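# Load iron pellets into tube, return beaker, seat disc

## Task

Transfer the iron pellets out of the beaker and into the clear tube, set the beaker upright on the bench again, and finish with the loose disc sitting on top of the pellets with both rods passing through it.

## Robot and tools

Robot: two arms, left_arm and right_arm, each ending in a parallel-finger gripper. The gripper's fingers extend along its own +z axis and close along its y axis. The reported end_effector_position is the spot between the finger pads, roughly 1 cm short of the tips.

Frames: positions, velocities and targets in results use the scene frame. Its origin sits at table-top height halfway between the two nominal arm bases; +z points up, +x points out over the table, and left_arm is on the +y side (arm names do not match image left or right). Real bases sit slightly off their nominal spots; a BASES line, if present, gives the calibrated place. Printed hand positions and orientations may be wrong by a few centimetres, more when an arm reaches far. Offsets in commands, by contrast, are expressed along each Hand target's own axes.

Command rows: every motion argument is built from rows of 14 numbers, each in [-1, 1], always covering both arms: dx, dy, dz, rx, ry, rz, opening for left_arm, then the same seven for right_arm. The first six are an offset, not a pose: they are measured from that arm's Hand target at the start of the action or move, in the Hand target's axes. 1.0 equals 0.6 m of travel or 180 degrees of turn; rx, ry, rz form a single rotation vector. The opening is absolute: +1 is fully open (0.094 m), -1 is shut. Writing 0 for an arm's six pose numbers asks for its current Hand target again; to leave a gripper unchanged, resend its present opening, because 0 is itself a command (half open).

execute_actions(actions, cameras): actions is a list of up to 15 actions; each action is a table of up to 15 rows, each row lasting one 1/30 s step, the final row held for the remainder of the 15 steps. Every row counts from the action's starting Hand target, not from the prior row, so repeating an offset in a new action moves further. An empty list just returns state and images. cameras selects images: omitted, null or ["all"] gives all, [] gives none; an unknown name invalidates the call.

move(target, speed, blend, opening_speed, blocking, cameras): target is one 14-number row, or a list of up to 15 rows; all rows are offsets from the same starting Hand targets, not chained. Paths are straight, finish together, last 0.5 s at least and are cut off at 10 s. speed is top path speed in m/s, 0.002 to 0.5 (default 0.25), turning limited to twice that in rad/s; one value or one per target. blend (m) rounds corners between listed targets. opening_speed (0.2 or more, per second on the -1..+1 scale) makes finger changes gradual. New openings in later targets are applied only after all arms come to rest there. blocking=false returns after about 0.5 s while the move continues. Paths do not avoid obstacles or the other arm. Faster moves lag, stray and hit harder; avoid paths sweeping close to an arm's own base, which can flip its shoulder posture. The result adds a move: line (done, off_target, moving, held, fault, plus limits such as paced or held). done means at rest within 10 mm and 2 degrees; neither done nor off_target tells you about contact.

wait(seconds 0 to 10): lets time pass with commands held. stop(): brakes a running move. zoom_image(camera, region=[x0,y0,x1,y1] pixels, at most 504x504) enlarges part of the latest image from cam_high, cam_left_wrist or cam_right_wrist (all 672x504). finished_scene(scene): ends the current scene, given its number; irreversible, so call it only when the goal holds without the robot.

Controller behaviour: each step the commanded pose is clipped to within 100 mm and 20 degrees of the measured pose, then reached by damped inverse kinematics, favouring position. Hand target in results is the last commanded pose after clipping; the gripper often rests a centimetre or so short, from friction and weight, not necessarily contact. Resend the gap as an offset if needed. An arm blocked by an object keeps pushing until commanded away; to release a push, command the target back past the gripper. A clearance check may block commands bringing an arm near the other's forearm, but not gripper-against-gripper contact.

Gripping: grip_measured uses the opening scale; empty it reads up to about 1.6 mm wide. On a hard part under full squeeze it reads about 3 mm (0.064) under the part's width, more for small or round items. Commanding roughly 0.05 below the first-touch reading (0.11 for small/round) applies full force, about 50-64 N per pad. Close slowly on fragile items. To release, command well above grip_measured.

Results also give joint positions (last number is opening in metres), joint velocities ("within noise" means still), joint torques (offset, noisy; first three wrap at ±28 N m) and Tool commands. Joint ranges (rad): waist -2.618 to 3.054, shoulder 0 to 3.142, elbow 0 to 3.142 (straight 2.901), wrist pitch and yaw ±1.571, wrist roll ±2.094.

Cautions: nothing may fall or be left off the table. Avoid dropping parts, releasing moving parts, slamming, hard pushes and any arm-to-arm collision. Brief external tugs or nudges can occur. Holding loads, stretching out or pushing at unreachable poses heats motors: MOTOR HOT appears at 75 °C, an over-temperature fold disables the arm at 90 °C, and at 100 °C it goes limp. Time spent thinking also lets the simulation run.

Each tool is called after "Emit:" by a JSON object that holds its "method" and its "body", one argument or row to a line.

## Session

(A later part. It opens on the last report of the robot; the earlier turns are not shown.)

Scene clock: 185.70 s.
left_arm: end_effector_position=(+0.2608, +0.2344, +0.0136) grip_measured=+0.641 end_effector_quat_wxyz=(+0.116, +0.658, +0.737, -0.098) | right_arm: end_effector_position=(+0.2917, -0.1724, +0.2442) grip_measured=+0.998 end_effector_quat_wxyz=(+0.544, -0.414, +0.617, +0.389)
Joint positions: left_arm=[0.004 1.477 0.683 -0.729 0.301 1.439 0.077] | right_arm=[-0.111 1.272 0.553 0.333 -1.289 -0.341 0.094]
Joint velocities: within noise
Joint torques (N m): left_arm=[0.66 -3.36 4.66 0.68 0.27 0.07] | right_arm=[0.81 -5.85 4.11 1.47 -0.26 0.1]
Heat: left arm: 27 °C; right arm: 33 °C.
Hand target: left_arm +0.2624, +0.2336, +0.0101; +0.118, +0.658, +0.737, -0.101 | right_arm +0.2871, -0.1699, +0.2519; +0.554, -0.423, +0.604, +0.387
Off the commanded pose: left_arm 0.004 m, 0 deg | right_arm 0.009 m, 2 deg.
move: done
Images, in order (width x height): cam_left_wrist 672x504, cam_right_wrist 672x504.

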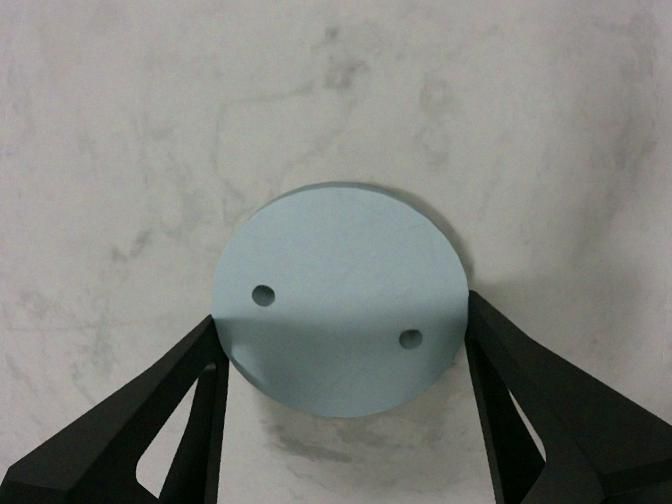

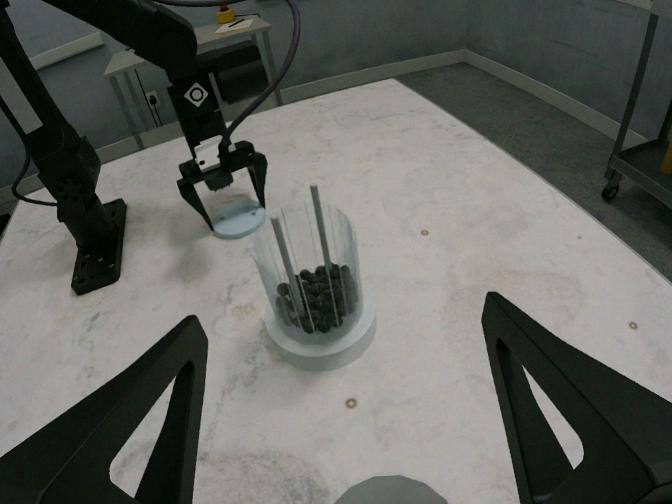

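Emit:
{"method": "move", "body": {
  "target": [-0.0153,0.0003,-0.0476,0,0,0,0.5, 0,0,0,0,0,0,1.0],
  "speed": 0.05,
  "cameras": ["cam_left_wrist", "cam_right_wrist"]
}}

Emit:
{"method": "zoom_image", "body": {
  "camera": "cam_right_wrist",
  "region": [150, 110, 330, 260]
}}

Scene clock: 188.40 s.
left_arm: end_effector_position=(+0.2551, +0.2341, +0.0276) grip_measured=+0.641 end_effector_quat_wxyz=(+0.102, +0.657, +0.739, -0.110) | right_arm: end_effector_position=(+0.2917, -0.1724, +0.2442) grip_measured=+0.998 end_effector_quat_wxyz=(+0.544, -0.414, +0.617, +0.389)
Joint positions: left_arm=[0.003 1.457 0.73 -0.833 0.301 1.439 0.077] | right_arm=[-0.111 1.272 0.553 0.333 -1.289 -0.341 0.094]
Joint velocities: within noise
Joint torques (N m): left_arm=[0.83 -7.35 7.05 0.21 0.24 0.07] | right_arm=[0.79 -5.97 4.08 1.49 -0.28 0.14]
Heat: left arm: 27 °C; right arm: 33 °C.
Hand target: left_arm +0.2623, +0.2337, +0.0401; +0.118, +0.658, +0.737, -0.101 | right_arm +0.2871, -0.1699, +0.2519; +0.554, -0.423, +0.604, +0.387
Off the commanded pose: left_arm 0.014 m, 2 deg | right_arm 0.009 m, 2 deg.
move: off_target (left_arm)
Images, in order (width x height): cam_left_wrist 672x504, cam_right_wrist 672x504.

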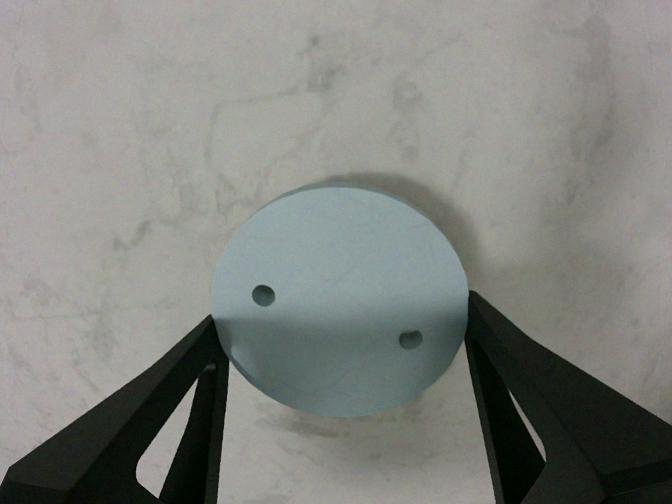

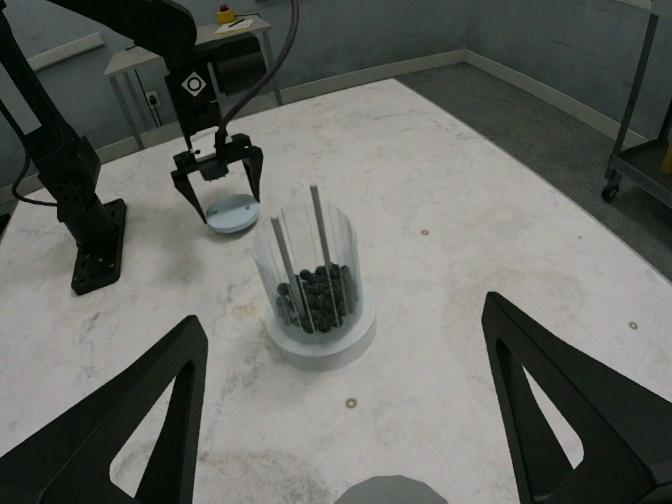

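Scaled by 2.800 from the camera's 672x504 image, which has a finer 960x720 frame.

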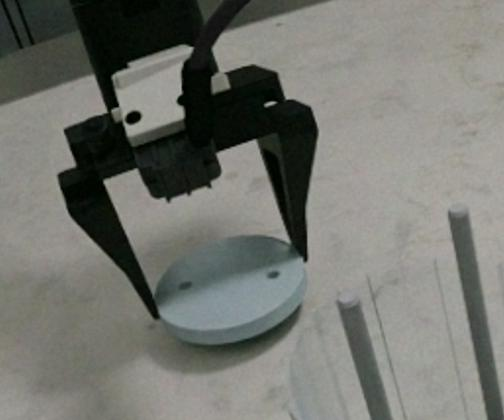

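Emit:
{"method": "move", "body": {
  "target": [-0.0933,0.0019,-0.2895,0,0,0,0.5, 0,0,0,0,0,0,1.0],
  "speed": 0.1
}}

Scene clock: 191.60 s.
left_arm: end_effector_position=(+0.2631, +0.2342, +0.2162) grip_measured=+0.641 end_effector_quat_wxyz=(+0.121, +0.660, +0.736, -0.093) | right_arm: end_effector_position=(+0.2917, -0.1724, +0.2442) grip_measured=+0.998 end_effector_quat_wxyz=(+0.544, -0.414, +0.617, +0.389)
Joint positions: left_arm=[0.003 1.37 1.427 -1.565 0.299 1.439 0.077] | right_arm=[-0.111 1.272 0.553 0.333 -1.289 -0.341 0.094]
Joint velocities: within noise
Joint torques (N m): left_arm=[0.73 -3.92 7.12 0.32 0.28 0] | right_arm=[0.84 -5.76 4 1.48 -0.28 0.14]
Heat: left arm: 28 °C; right arm: 33 °C.
Hand target: left_arm +0.2623, +0.2338, +0.2226; +0.118, +0.658, +0.737, -0.101 | right_arm +0.2871, -0.1699, +0.2519; +0.554, -0.423, +0.604, +0.387
Off the commanded pose: left_arm 0.006 m, 1 deg | right_arm 0.009 m, 2 deg.
joint sent to its limit (left arm) — joint 4 (wrist pitch), lower limit. The joint targets still meet the commanded pose.
move: done

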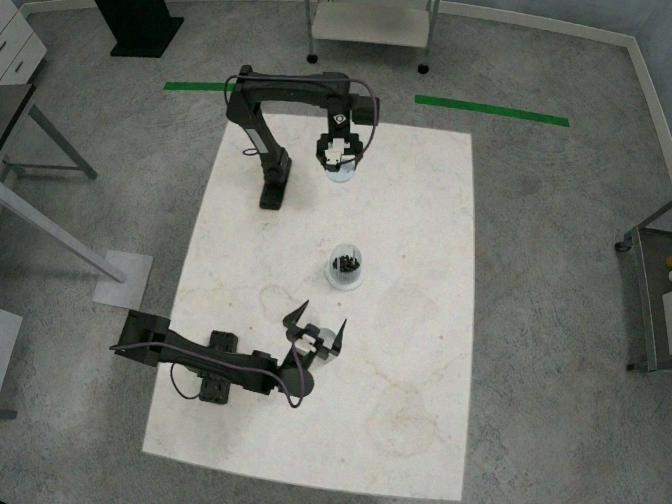

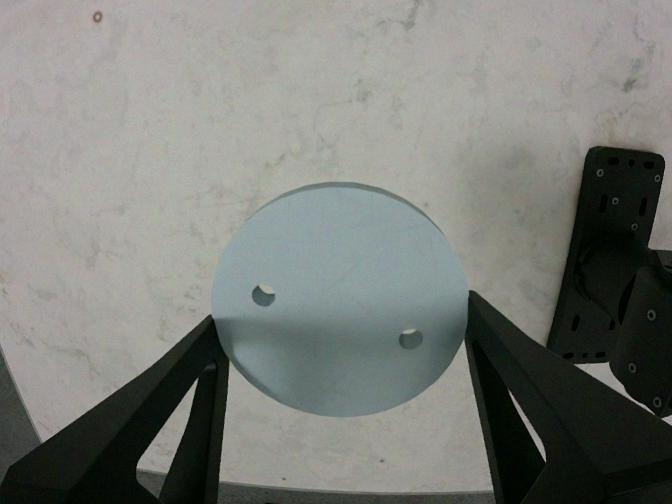

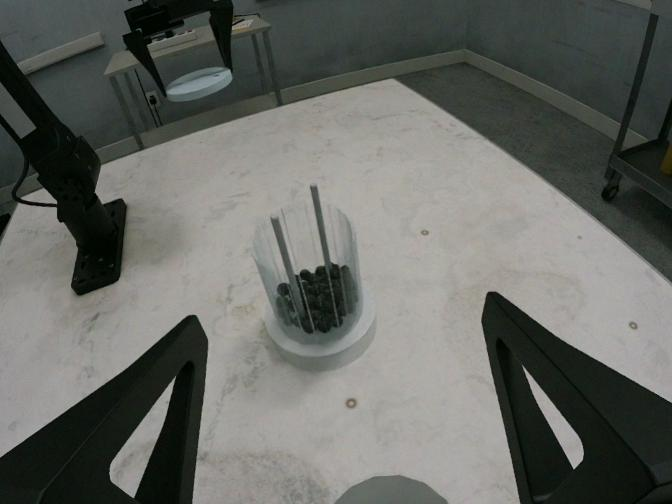

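Emit:
{"method": "move", "body": {
  "target": [-0.3570,0.0590,0.0848,-0.0810,0.0017,-0.2513,0.5, 0,0,0,0,0,0,1.0],
  "speed": 0.12
}}

Scene clock: 199.17 s.
left_arm: end_effector_position=(+0.3194, +0.0206, +0.2373) grip_measured=+0.641 end_effector_quat_wxyz=(+0.147, +0.313, +0.937, -0.050) | right_arm: end_effector_position=(+0.2917, -0.1724, +0.2442) grip_measured=+0.998 end_effector_quat_wxyz=(+0.544, -0.414, +0.617, +0.389)
Joint positions: left_arm=[-0.772 1.789 1.924 -1.398 -0.043 -0.137 0.077] | right_arm=[-0.111 1.272 0.553 0.333 -1.289 -0.341 0.094]
Joint velocities: within noise
Joint torques (N m): left_arm=[-0.44 -6.8 8.35 0.88 -0.1 -0.08] | right_arm=[0.83 -5.83 4.01 1.49 -0.26 0.11]
Heat: left arm: 28 °C; right arm: 33 °C.
Hand target: left_arm +0.3224, +0.0198, +0.2403; +0.149, +0.305, +0.940, -0.045 | right_arm +0.2871, -0.1699, +0.2519; +0.554, -0.423, +0.604, +0.387
Off the commanded pose: left_arm 0.004 m, 1 deg | right_arm 0.009 m, 2 deg.
move: done

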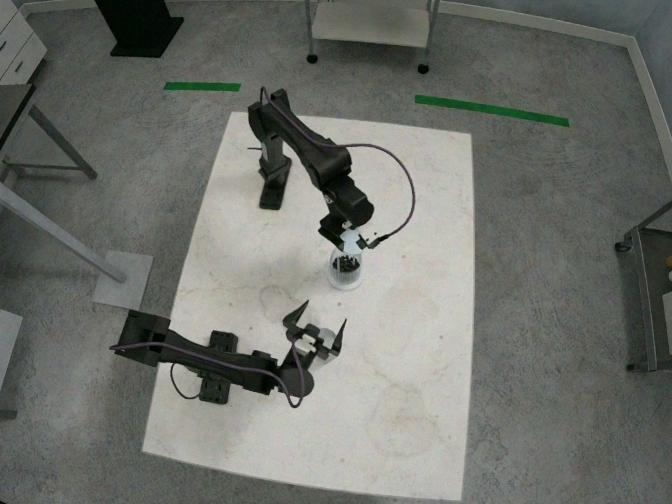

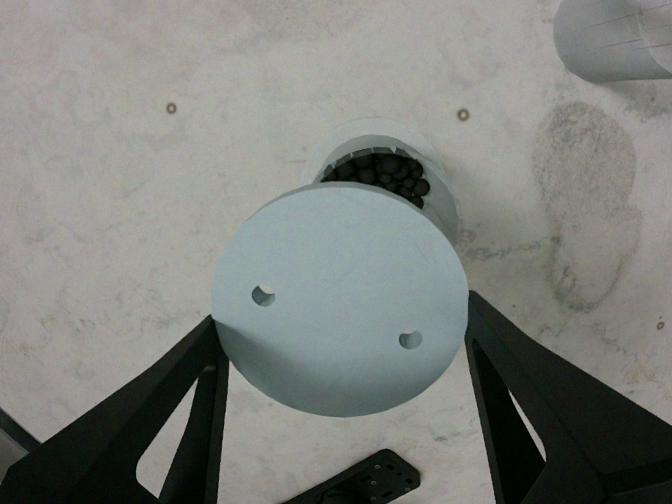

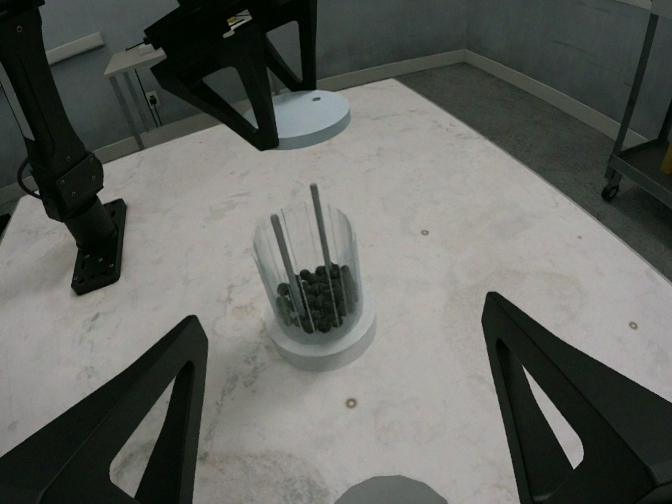

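Emit:
{"method": "zoom_image", "body": {
  "camera": "cam_left_wrist",
  "region": [200, 80, 500, 420]
}}

Emit:
{"method": "zoom_image", "body": {
  "camera": "cam_right_wrist",
  "region": [140, 20, 400, 380]
}}

Scaled by 1.482 from the camera's 672x504 image, which has a finer 960x720 frame.

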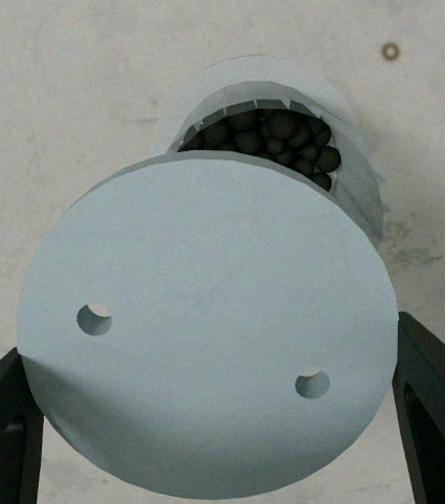

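Scaled by 1.400 from the camera's 672x504 image, which has a finer 960x720 frame.

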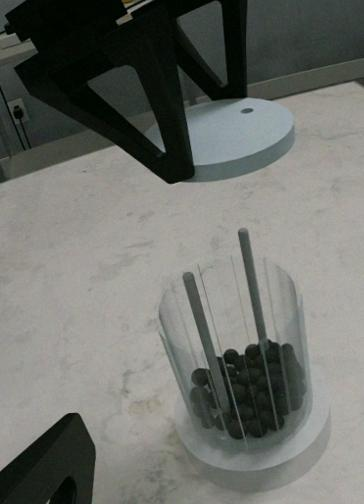

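Emit:
{"method": "zoom_image", "body": {
  "camera": "cam_high",
  "region": [290, 200, 400, 310]
}}

Scaled by 4.582.

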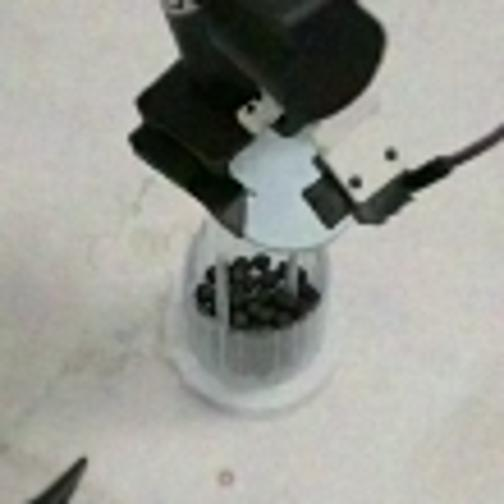

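Emit:
{"method": "move", "body": {
  "target": [0.0197,-0.0302,0.0373,0,0,0,0.5, 0,0,0,0,0,0,1.0],
  "speed": 0.06
}}

Emit:
{"method": "zoom_image", "body": {
  "camera": "cam_left_wrist",
  "region": [200, 80, 500, 420]
}}

Emit:
{"method": "zoom_image", "body": {
  "camera": "cam_right_wrist",
  "region": [200, 40, 400, 240]
}}

Emit:
{"method": "zoom_image", "body": {
  "camera": "cam_high",
  "region": [290, 200, 400, 310]
}}

Scene clock: 211.60 s.
left_arm: end_effector_position=(+0.3028, +0.0112, +0.2050) grip_measured=+0.641 end_effector_quat_wxyz=(+0.122, +0.315, +0.941, -0.036) | right_arm: end_effector_position=(+0.2917, -0.1724, +0.2442) grip_measured=+0.998 end_effector_quat_wxyz=(+0.544, -0.414, +0.617, +0.389)
Joint positions: left_arm=[-0.827 1.789 1.806 -1.34 -0.058 -0.191 0.077] | right_arm=[-0.111 1.272 0.553 0.333 -1.289 -0.341 0.094]
Joint velocities: within noise
Joint torques (N m): left_arm=[-0.64 -10.43 5.91 1.19 -0.11 -0.11] | right_arm=[0.73 -5.81 4.08 1.48 -0.25 0.14]
Heat: left arm: 28 °C; right arm: 33 °C.
Hand target: left_arm +0.3083, +0.0078, +0.2152; +0.149, +0.305, +0.940, -0.045 | right_arm +0.2871, -0.1699, +0.2519; +0.554, -0.423, +0.604, +0.387
Off the commanded pose: left_arm 0.012 m, 3 deg | right_arm 0.009 m, 2 deg.
move: off_target (left_arm)

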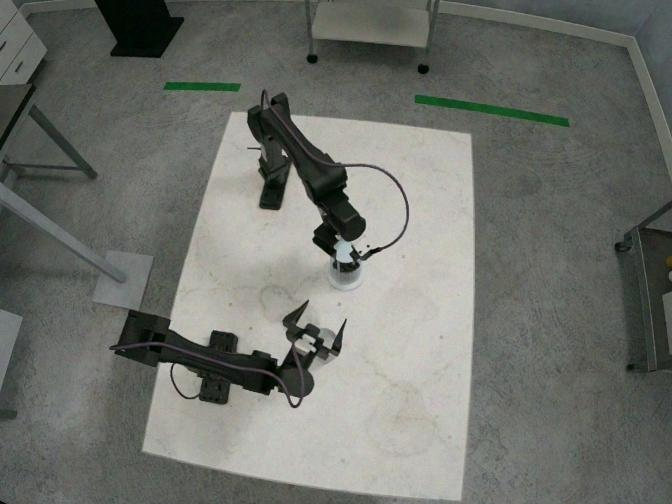

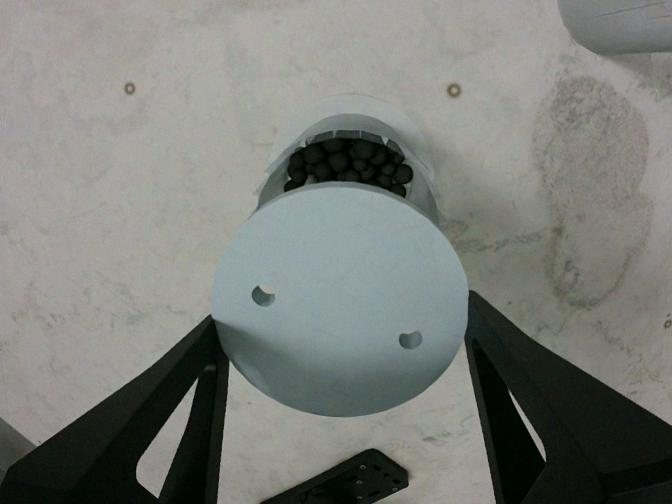

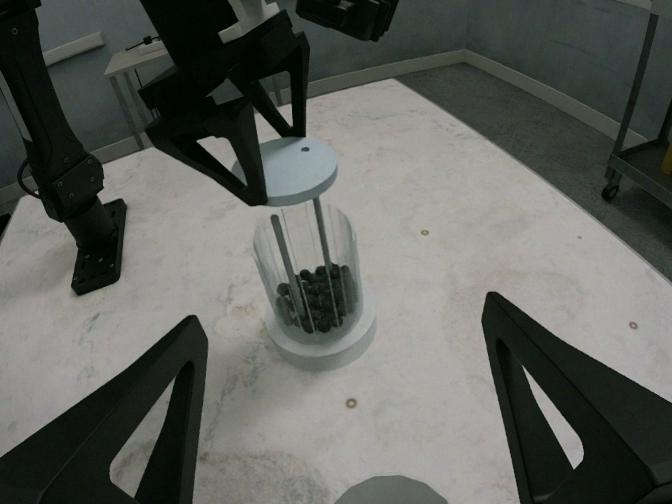

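Scaled by 1.482 from the camera's 672x504 image, which has a finer 960x720 frame.

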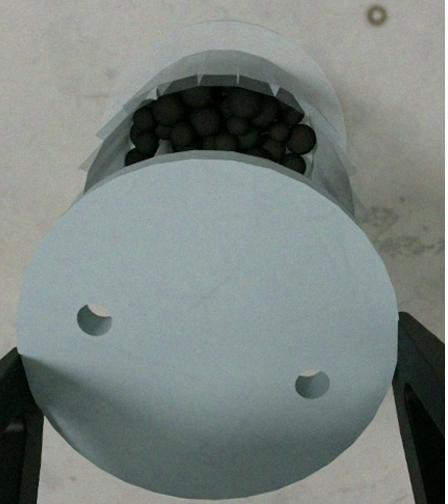

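Scaled by 2.520 from the camera's 672x504 image, which has a finer 960x720 frame.

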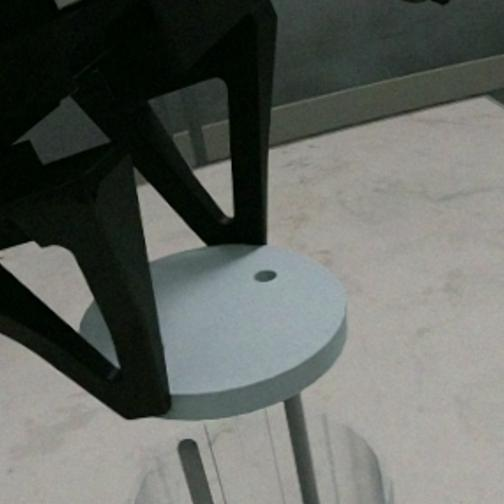

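Scaled by 4.582.

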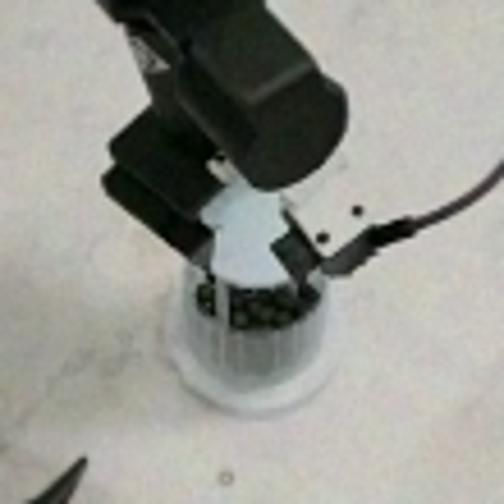

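Emit:
{"method": "move", "body": {
  "target": [
    [0.0973,0.0168,-0.0402,0,-0.0156,0,0.5, 0,0,0,0,0,0,1.0],
    [0.1102,0.0167,-0.0003,0,-0.0156,0,0.5, 0,0,0,0,0,0,1.0]
  ],
  "speed": 0.08
}}

Emit:
{"method": "zoom_image", "body": {
  "camera": "cam_left_wrist",
  "region": [200, 60, 500, 420]
}}

Emit:
{"method": "zoom_image", "body": {
  "camera": "cam_right_wrist",
  "region": [150, 60, 400, 260]
}}

Scene clock: 217.23 s.
left_arm: end_effector_position=(+0.2594, +0.0574, +0.1797) grip_measured=+0.641 end_effector_quat_wxyz=(+0.136, +0.312, +0.940, -0.037) | right_arm: end_effector_position=(+0.2917, -0.1724, +0.2442) grip_measured=+0.998 end_effector_quat_wxyz=(+0.544, -0.414, +0.617, +0.389)
Joint positions: left_arm=[-0.841 1.5 1.385 -1.183 -0.073 -0.206 0.077] | right_arm=[-0.111 1.272 0.553 0.333 -1.289 -0.341 0.094]
Joint velocities: within noise
Joint torques (N m): left_arm=[-0.73 -9.92 5.86 1.2 -0.15 -0.14] | right_arm=[0.73 -5.85 4.03 1.48 -0.23 0.13]
Heat: left arm: 28 °C; right arm: 33 °C.
Hand target: left_arm +0.2632, +0.0530, +0.1952; +0.172, +0.304, +0.936, -0.053 | right_arm +0.2871, -0.1699, +0.2519; +0.554, -0.423, +0.604, +0.387
Off the commanded pose: left_arm 0.017 m, 5 deg | right_arm 0.009 m, 2 deg.
move: off_target (left_arm)

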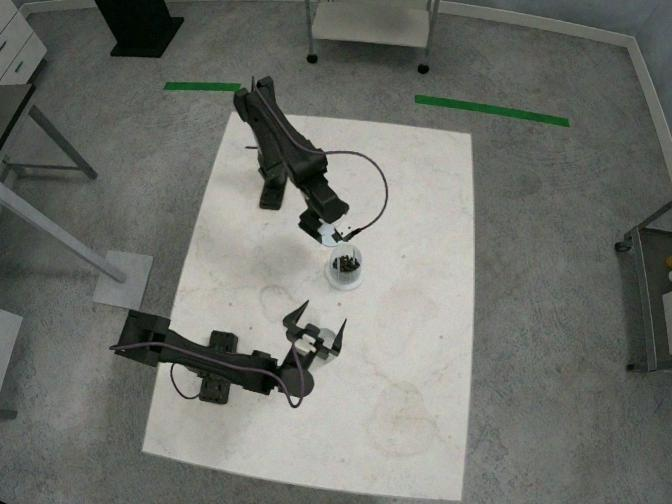

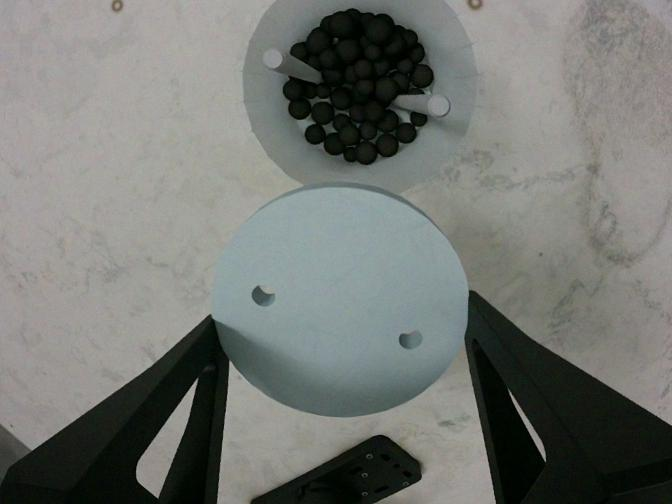

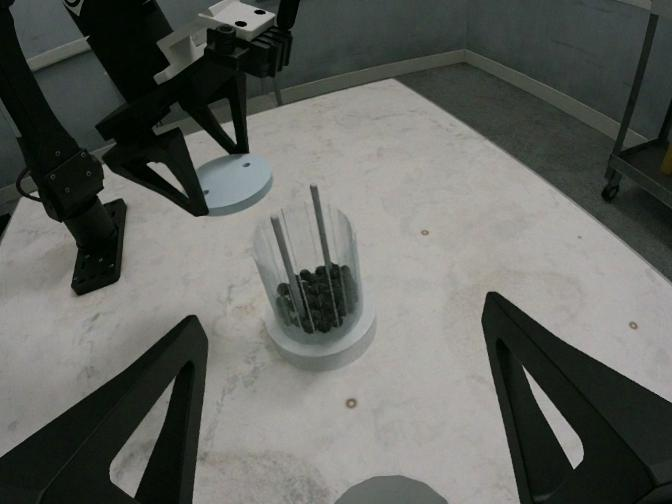

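Scaled by 1.400 from the camera's 672x504 image, which has a finer 960x720 frame.

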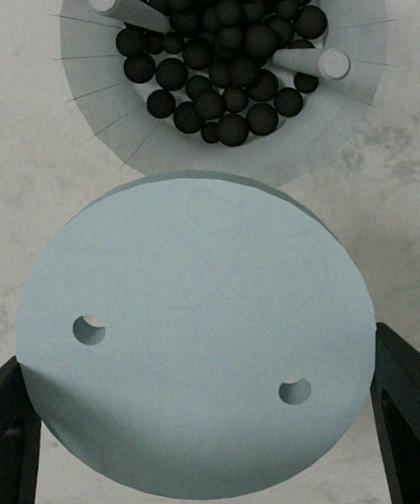

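Scaled by 2.016 from the camera's 672x504 image, which has a finer 960x720 frame.

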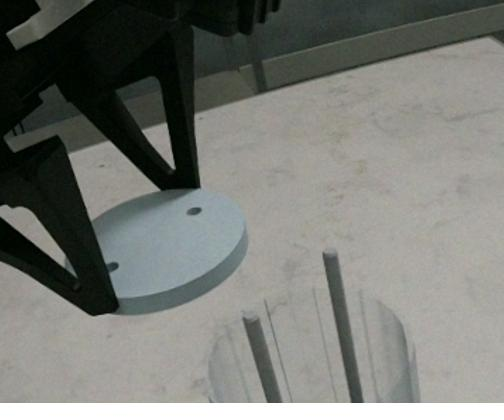

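Emit:
{"method": "move", "body": {
  "target": [
    [-0.0148,0.0002,-0.0390,-0.0089,-0.0082,-0.0234,0.5, 0,0,0,0,0,0,1.0],
    [-0.1062,-0.0155,0.0245,-0.0089,-0.0082,-0.0234,0.5, 0,0,0,0,0,0,1.0]
  ],
  "speed": 0.08
}}

Emit:
{"method": "zoom_image", "body": {
  "camera": "cam_left_wrist",
  "region": [200, 60, 500, 420]
}}

Emit:
{"method": "zoom_image", "body": {
  "camera": "cam_right_wrist",
  "region": [200, 80, 400, 280]
}}

Scene clock: 226.43 s.
left_arm: end_effector_position=(+0.2970, +0.0147, +0.1953) grip_measured=+0.641 end_effector_quat_wxyz=(+0.163, +0.275, +0.947, -0.041) | right_arm: end_effector_position=(+0.2917, -0.1724, +0.2442) grip_measured=+0.998 end_effector_quat_wxyz=(+0.544, -0.414, +0.617, +0.389)
Joint positions: left_arm=[-0.858 1.681 1.617 -1.188 -0.112 -0.29 0.077] | right_arm=[-0.111 1.272 0.553 0.333 -1.289 -0.341 0.094]
Joint velocities: within noise
Joint torques (N m): left_arm=[0.61 -6.76 8.65 1.24 -0.07 0] | right_arm=[0.83 -5.81 4 1.46 -0.27 0.14]
Heat: left arm: 28 °C; right arm: 33 °C.
Hand target: left_arm +0.3102, +0.0074, +0.2039; +0.186, +0.266, +0.944, -0.050 | right_arm +0.2871, -0.1699, +0.2519; +0.554, -0.423, +0.604, +0.387
Off the commanded pose: left_arm 0.017 m, 3 deg | right_arm 0.009 m, 2 deg.
move: off_target (left_arm)

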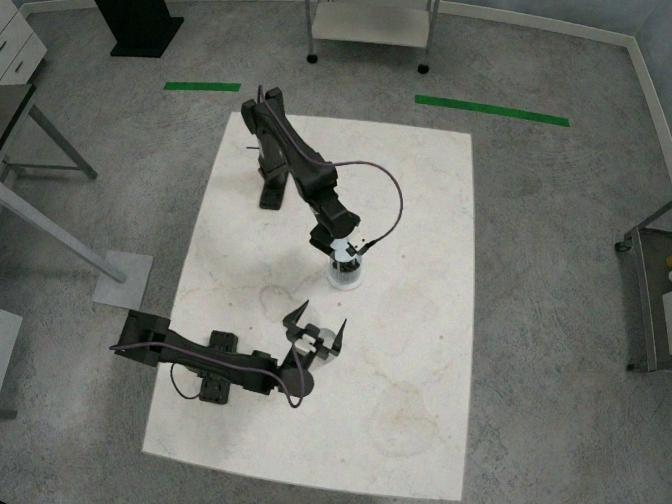

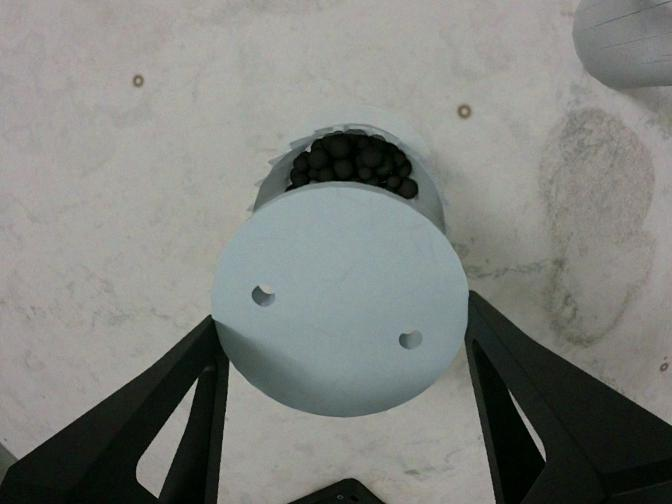

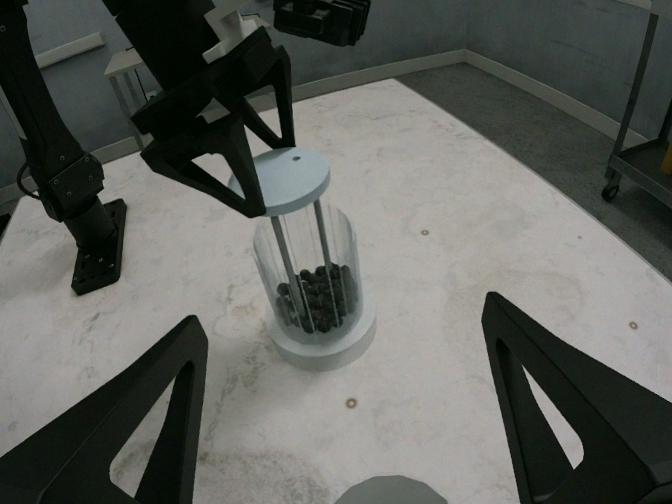

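Scaled by 1.400 from the camera's 672x504 image, which has a finer 960x720 frame.

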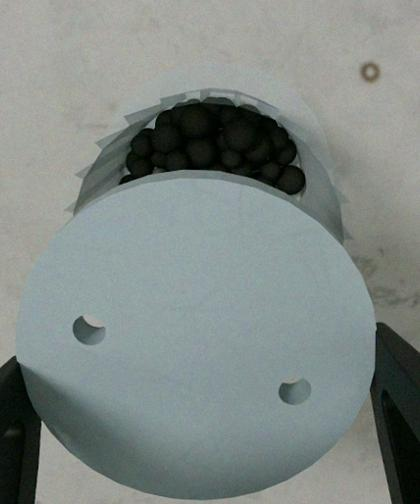

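Scaled by 2.520 from the camera's 672x504 image, which has a finer 960x720 frame.

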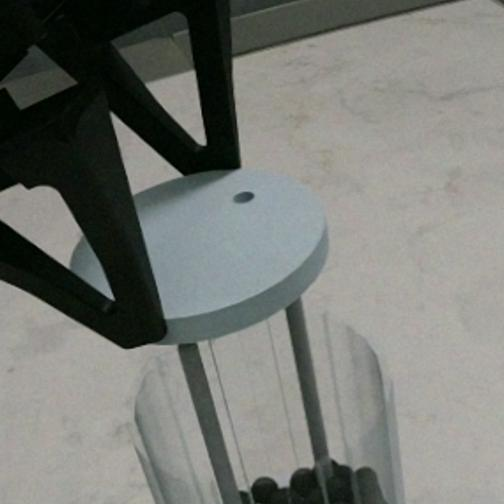

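Emit:
{"method": "move", "body": {
  "target": [-0.0047,-0.0005,0.0198,0,0,0,0.5, 0,0,0,0,0,0,1.0],
  "speed": 0.04,
  "cameras": ["cam_left_wrist","cam_right_wrist"]
}}

Emit:
{"method": "zoom_image", "body": {
  "camera": "cam_right_wrist",
  "region": [200, 80, 400, 280]
}}

Scene clock: 229.23 s.
left_arm: end_effector_position=(+0.3038, +0.0094, +0.1907) grip_measured=+0.641 end_effector_quat_wxyz=(+0.168, +0.273, +0.946, -0.044) | right_arm: end_effector_position=(+0.2917, -0.1724, +0.2442) grip_measured=+0.998 end_effector_quat_wxyz=(+0.544, -0.414, +0.617, +0.389)
Joint positions: left_arm=[-0.853 1.7 1.615 -1.156 -0.112 -0.29 0.077] | right_arm=[-0.111 1.272 0.553 0.333 -1.289 -0.341 0.094]
Joint velocities: within noise
Joint torques (N m): left_arm=[0.64 -6.57 7.25 1.26 -0.15 0.05] | right_arm=[0.8 -5.81 4.1 1.46 -0.24 0.11]
Heat: left arm: 28 °C; right arm: 33 °C.
Hand target: left_arm +0.3162, +0.0035, +0.1939; +0.186, +0.266, +0.944, -0.050 | right_arm +0.2871, -0.1699, +0.2519; +0.554, -0.423, +0.604, +0.387
Off the commanded pose: left_arm 0.014 m, 2 deg | right_arm 0.009 m, 2 deg.
move: off_target (left_arm)
Images, in order (width x height): cam_left_wrist 672x504, cam_right_wrist 672x504.

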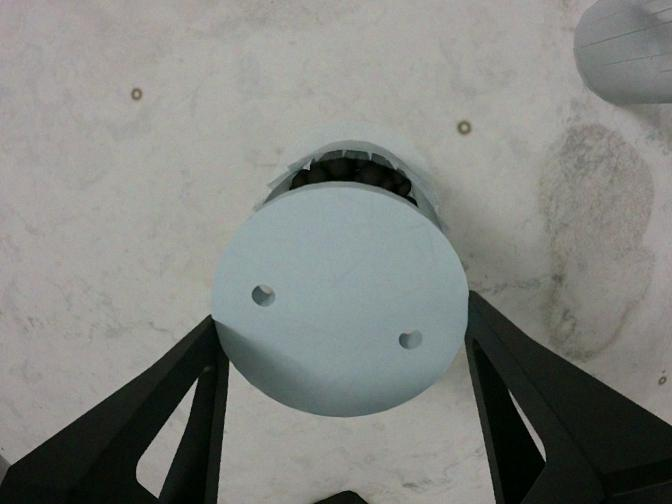

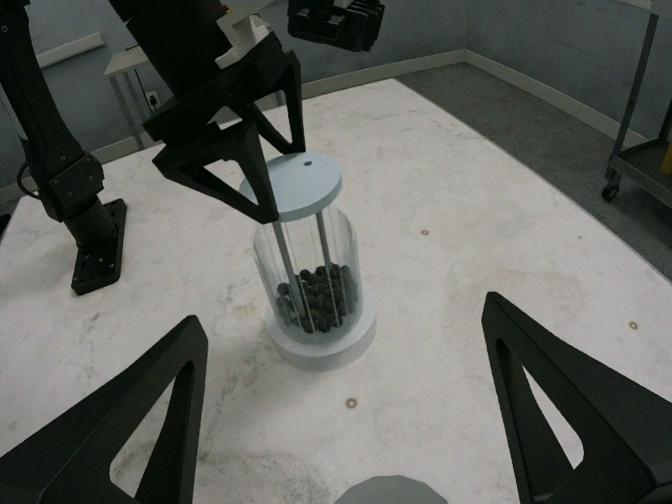

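Scaled by 2.520 from the camera's 672x504 image, which has a finer 960x720 frame.

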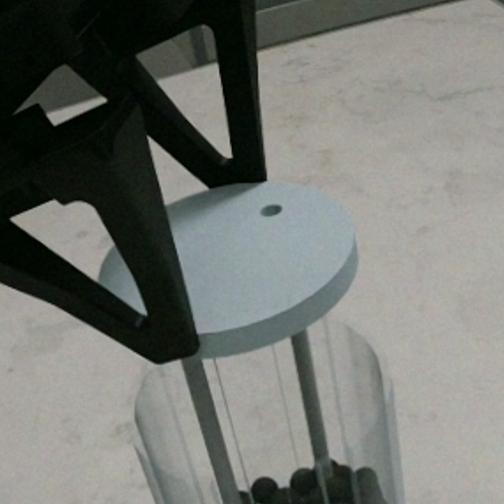

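Emit:
{"method": "move", "body": {
  "target": [0.0028,-0.0002,0.0150,0,0,0,0.5, 0,0,0,0,0,0,1.0],
  "speed": 0.03,
  "cameras": ["cam_left_wrist","cam_right_wrist"]
}}

Emit:
{"method": "zoom_image", "body": {
  "camera": "cam_right_wrist",
  "region": [220, 110, 380, 270]
}}

Emit:
{"method": "zoom_image", "body": {
  "camera": "cam_left_wrist",
  "region": [220, 240, 460, 380]
}}

Scene clock: 232.07 s.
left_arm: end_effector_position=(+0.3069, +0.0056, +0.1880) grip_measured=+0.641 end_effector_quat_wxyz=(+0.175, +0.272, +0.945, -0.049) | right_arm: end_effector_position=(+0.2917, -0.1724, +0.2442) grip_measured=+0.998 end_effector_quat_wxyz=(+0.544, -0.414, +0.617, +0.389)
Joint positions: left_arm=[-0.853 1.7 1.599 -1.12 -0.112 -0.29 0.077] | right_arm=[-0.111 1.272 0.553 0.333 -1.289 -0.341 0.094]
Joint velocities: within noise
Joint torques (N m): left_arm=[0.92 -6.45 6.08 1.39 -0.08 0.02] | right_arm=[0.66 -5.85 4.1 1.54 -0.25 0.15]
Heat: left arm: 28 °C; right arm: 33 °C.
Hand target: left_arm +0.3177, +0.0024, +0.1850; +0.186, +0.266, +0.944, -0.050 | right_arm +0.2871, -0.1699, +0.2519; +0.554, -0.423, +0.604, +0.387
Off the commanded pose: left_arm 0.012 m, 1 deg | right_arm 0.009 m, 2 deg.
move: off_target (left_arm)
Images, in order (width x height): cam_left_wrist 672x504, cam_right_wrist 672x504.

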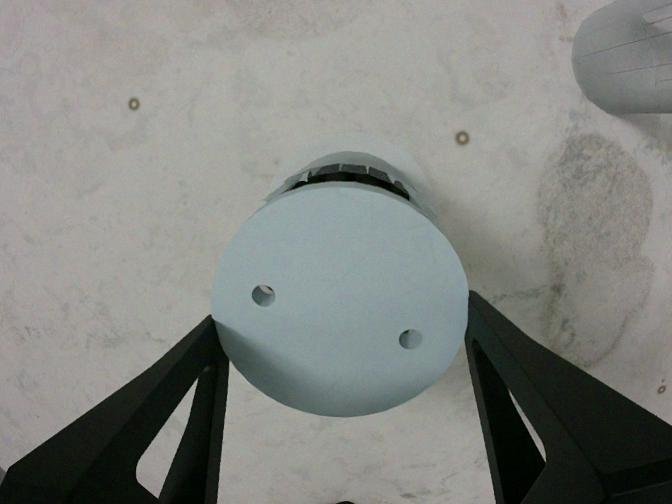

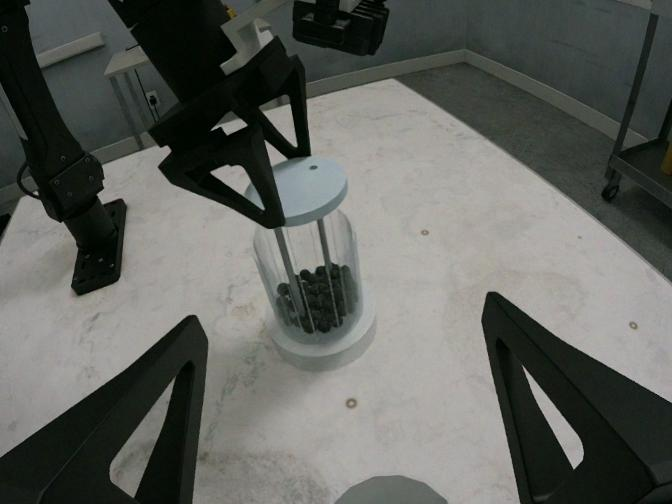

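Scaled by 3.150 from the camera's 672x504 image, which has a finer 960x720 frame.

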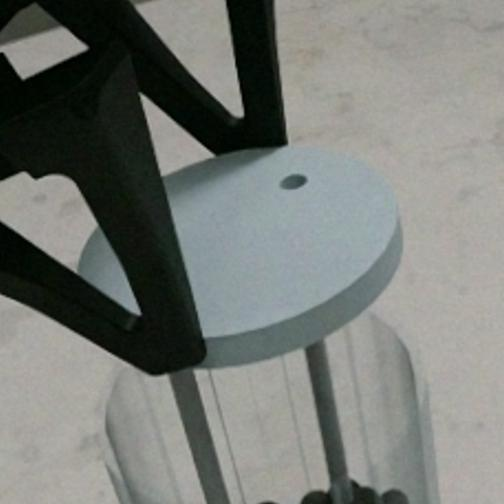

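Scaled by 2.100 from the camera's 672x504 image, which has a finer 960x720 frame.

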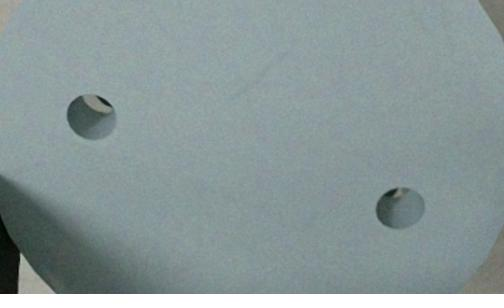

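Emit:
{"method": "zoom_image", "body": {
  "camera": "cam_left_wrist",
  "region": [245, 275, 285, 315]
}}

Emit:
{"method": "zoom_image", "body": {
  "camera": "cam_left_wrist",
  "region": [391, 320, 431, 360]
}}

Scaled by 12.600 from the camera's 672x504 image, which has a finer 960x720 frame.

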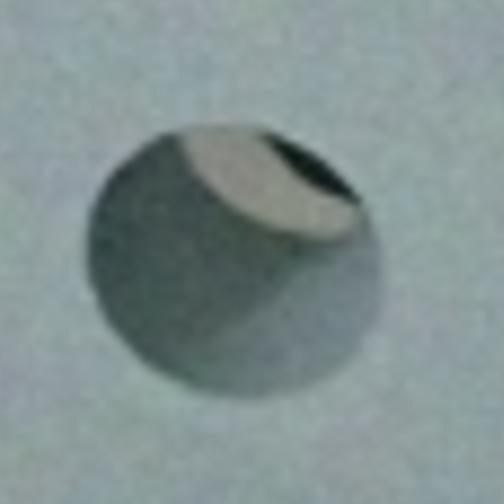

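Scaled by 12.600 from the camera's 672x504 image, which has a finer 960x720 frame.

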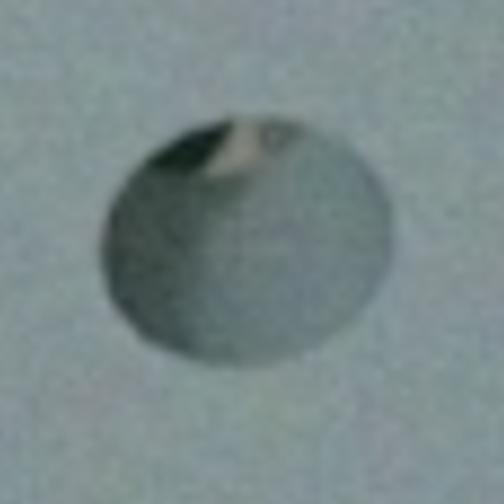

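Emit:
{"method": "move", "body": {
  "target": [0.0072,0.0008,0.0078,0,0.0183,0,0.5, 0,0,0,0,0,0,1.0],
  "speed": 0.03,
  "cameras": ["cam_left_wrist","cam_right_wrist"]
}}

Emit:
{"method": "zoom_image", "body": {
  "camera": "cam_right_wrist",
  "region": [220, 110, 380, 270]
}}

Emit:
{"method": "zoom_image", "body": {
  "camera": "cam_left_wrist",
  "region": [245, 275, 285, 315]
}}

Emit:
{"method": "zoom_image", "body": {
  "camera": "cam_left_wrist",
  "region": [391, 320, 431, 360]
}}

Scene clock: 236.57 s.
left_arm: end_effector_position=(+0.3104, +0.0042, +0.1813) grip_measured=+0.641 end_effector_quat_wxyz=(+0.163, +0.269, +0.948, -0.046) | right_arm: end_effector_position=(+0.2917, -0.1724, +0.2442) grip_measured=+0.998 end_effector_quat_wxyz=(+0.544, -0.414, +0.617, +0.389)
Joint positions: left_arm=[-0.844 1.732 1.617 -1.13 -0.101 -0.29 0.077] | right_arm=[-0.111 1.272 0.553 0.333 -1.289 -0.341 0.094]
Joint velocities: within noise
Joint torques (N m): left_arm=[0.57 -6.2 8.01 0.89 -0.01 0.13] | right_arm=[0.72 -5.85 4.18 1.49 -0.27 0.13]
Heat: left arm: 28 °C; right arm: 33 °C.
Hand target: left_arm +0.3161, +0.0040, +0.1790; +0.159, +0.268, +0.949, -0.042 | right_arm +0.2871, -0.1699, +0.2519; +0.554, -0.423, +0.604, +0.387
Off the commanded pose: left_arm 0.006 m, 1 deg | right_arm 0.009 m, 2 deg.
move: done
Images, in order (width x height): cam_left_wrist 672x504, cam_right_wrist 672x504.

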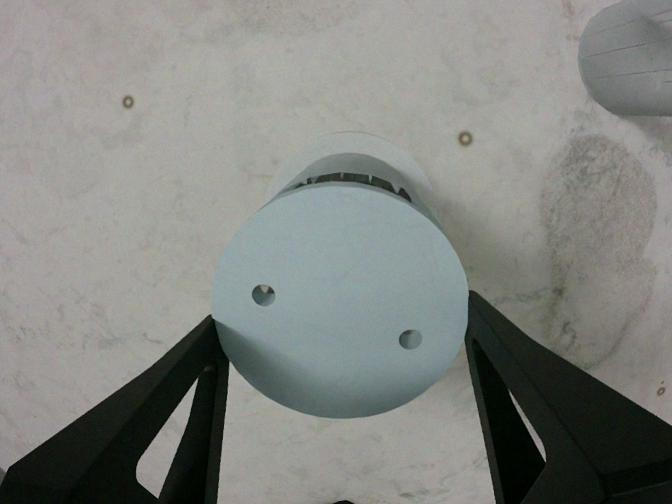

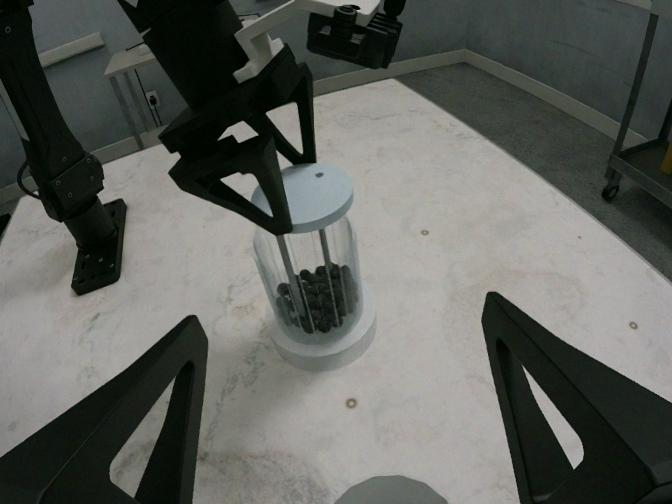

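Scaled by 3.150 from the camera's 672x504 image, which has a finer 960x720 frame.

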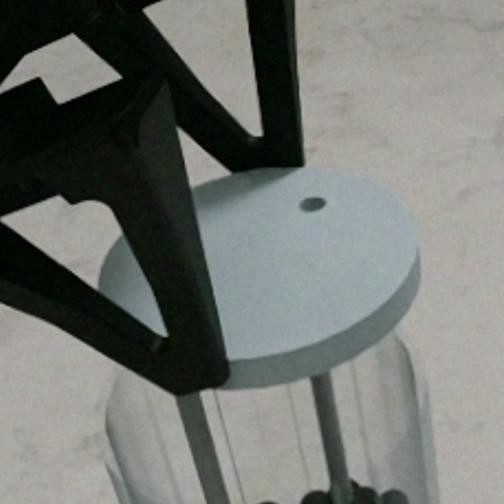

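Scaled by 12.600 from the camera's 672x504 image, which has a finer 960x720 frame.

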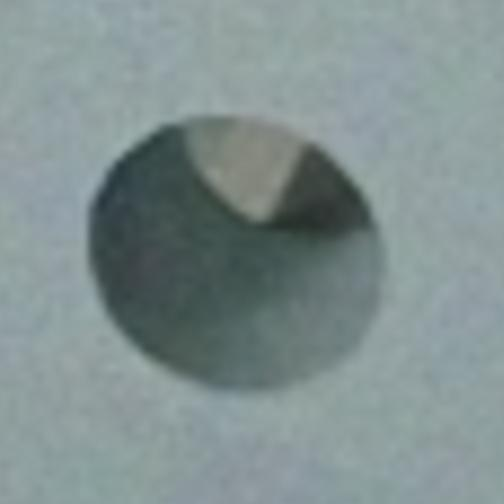

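Scaled by 12.600 from the camera's 672x504 image, which has a finer 960x720 frame.

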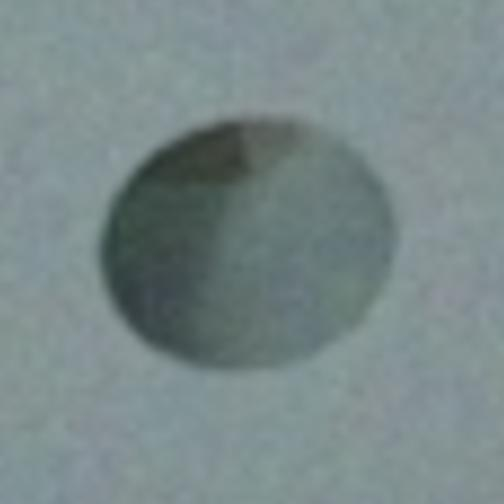

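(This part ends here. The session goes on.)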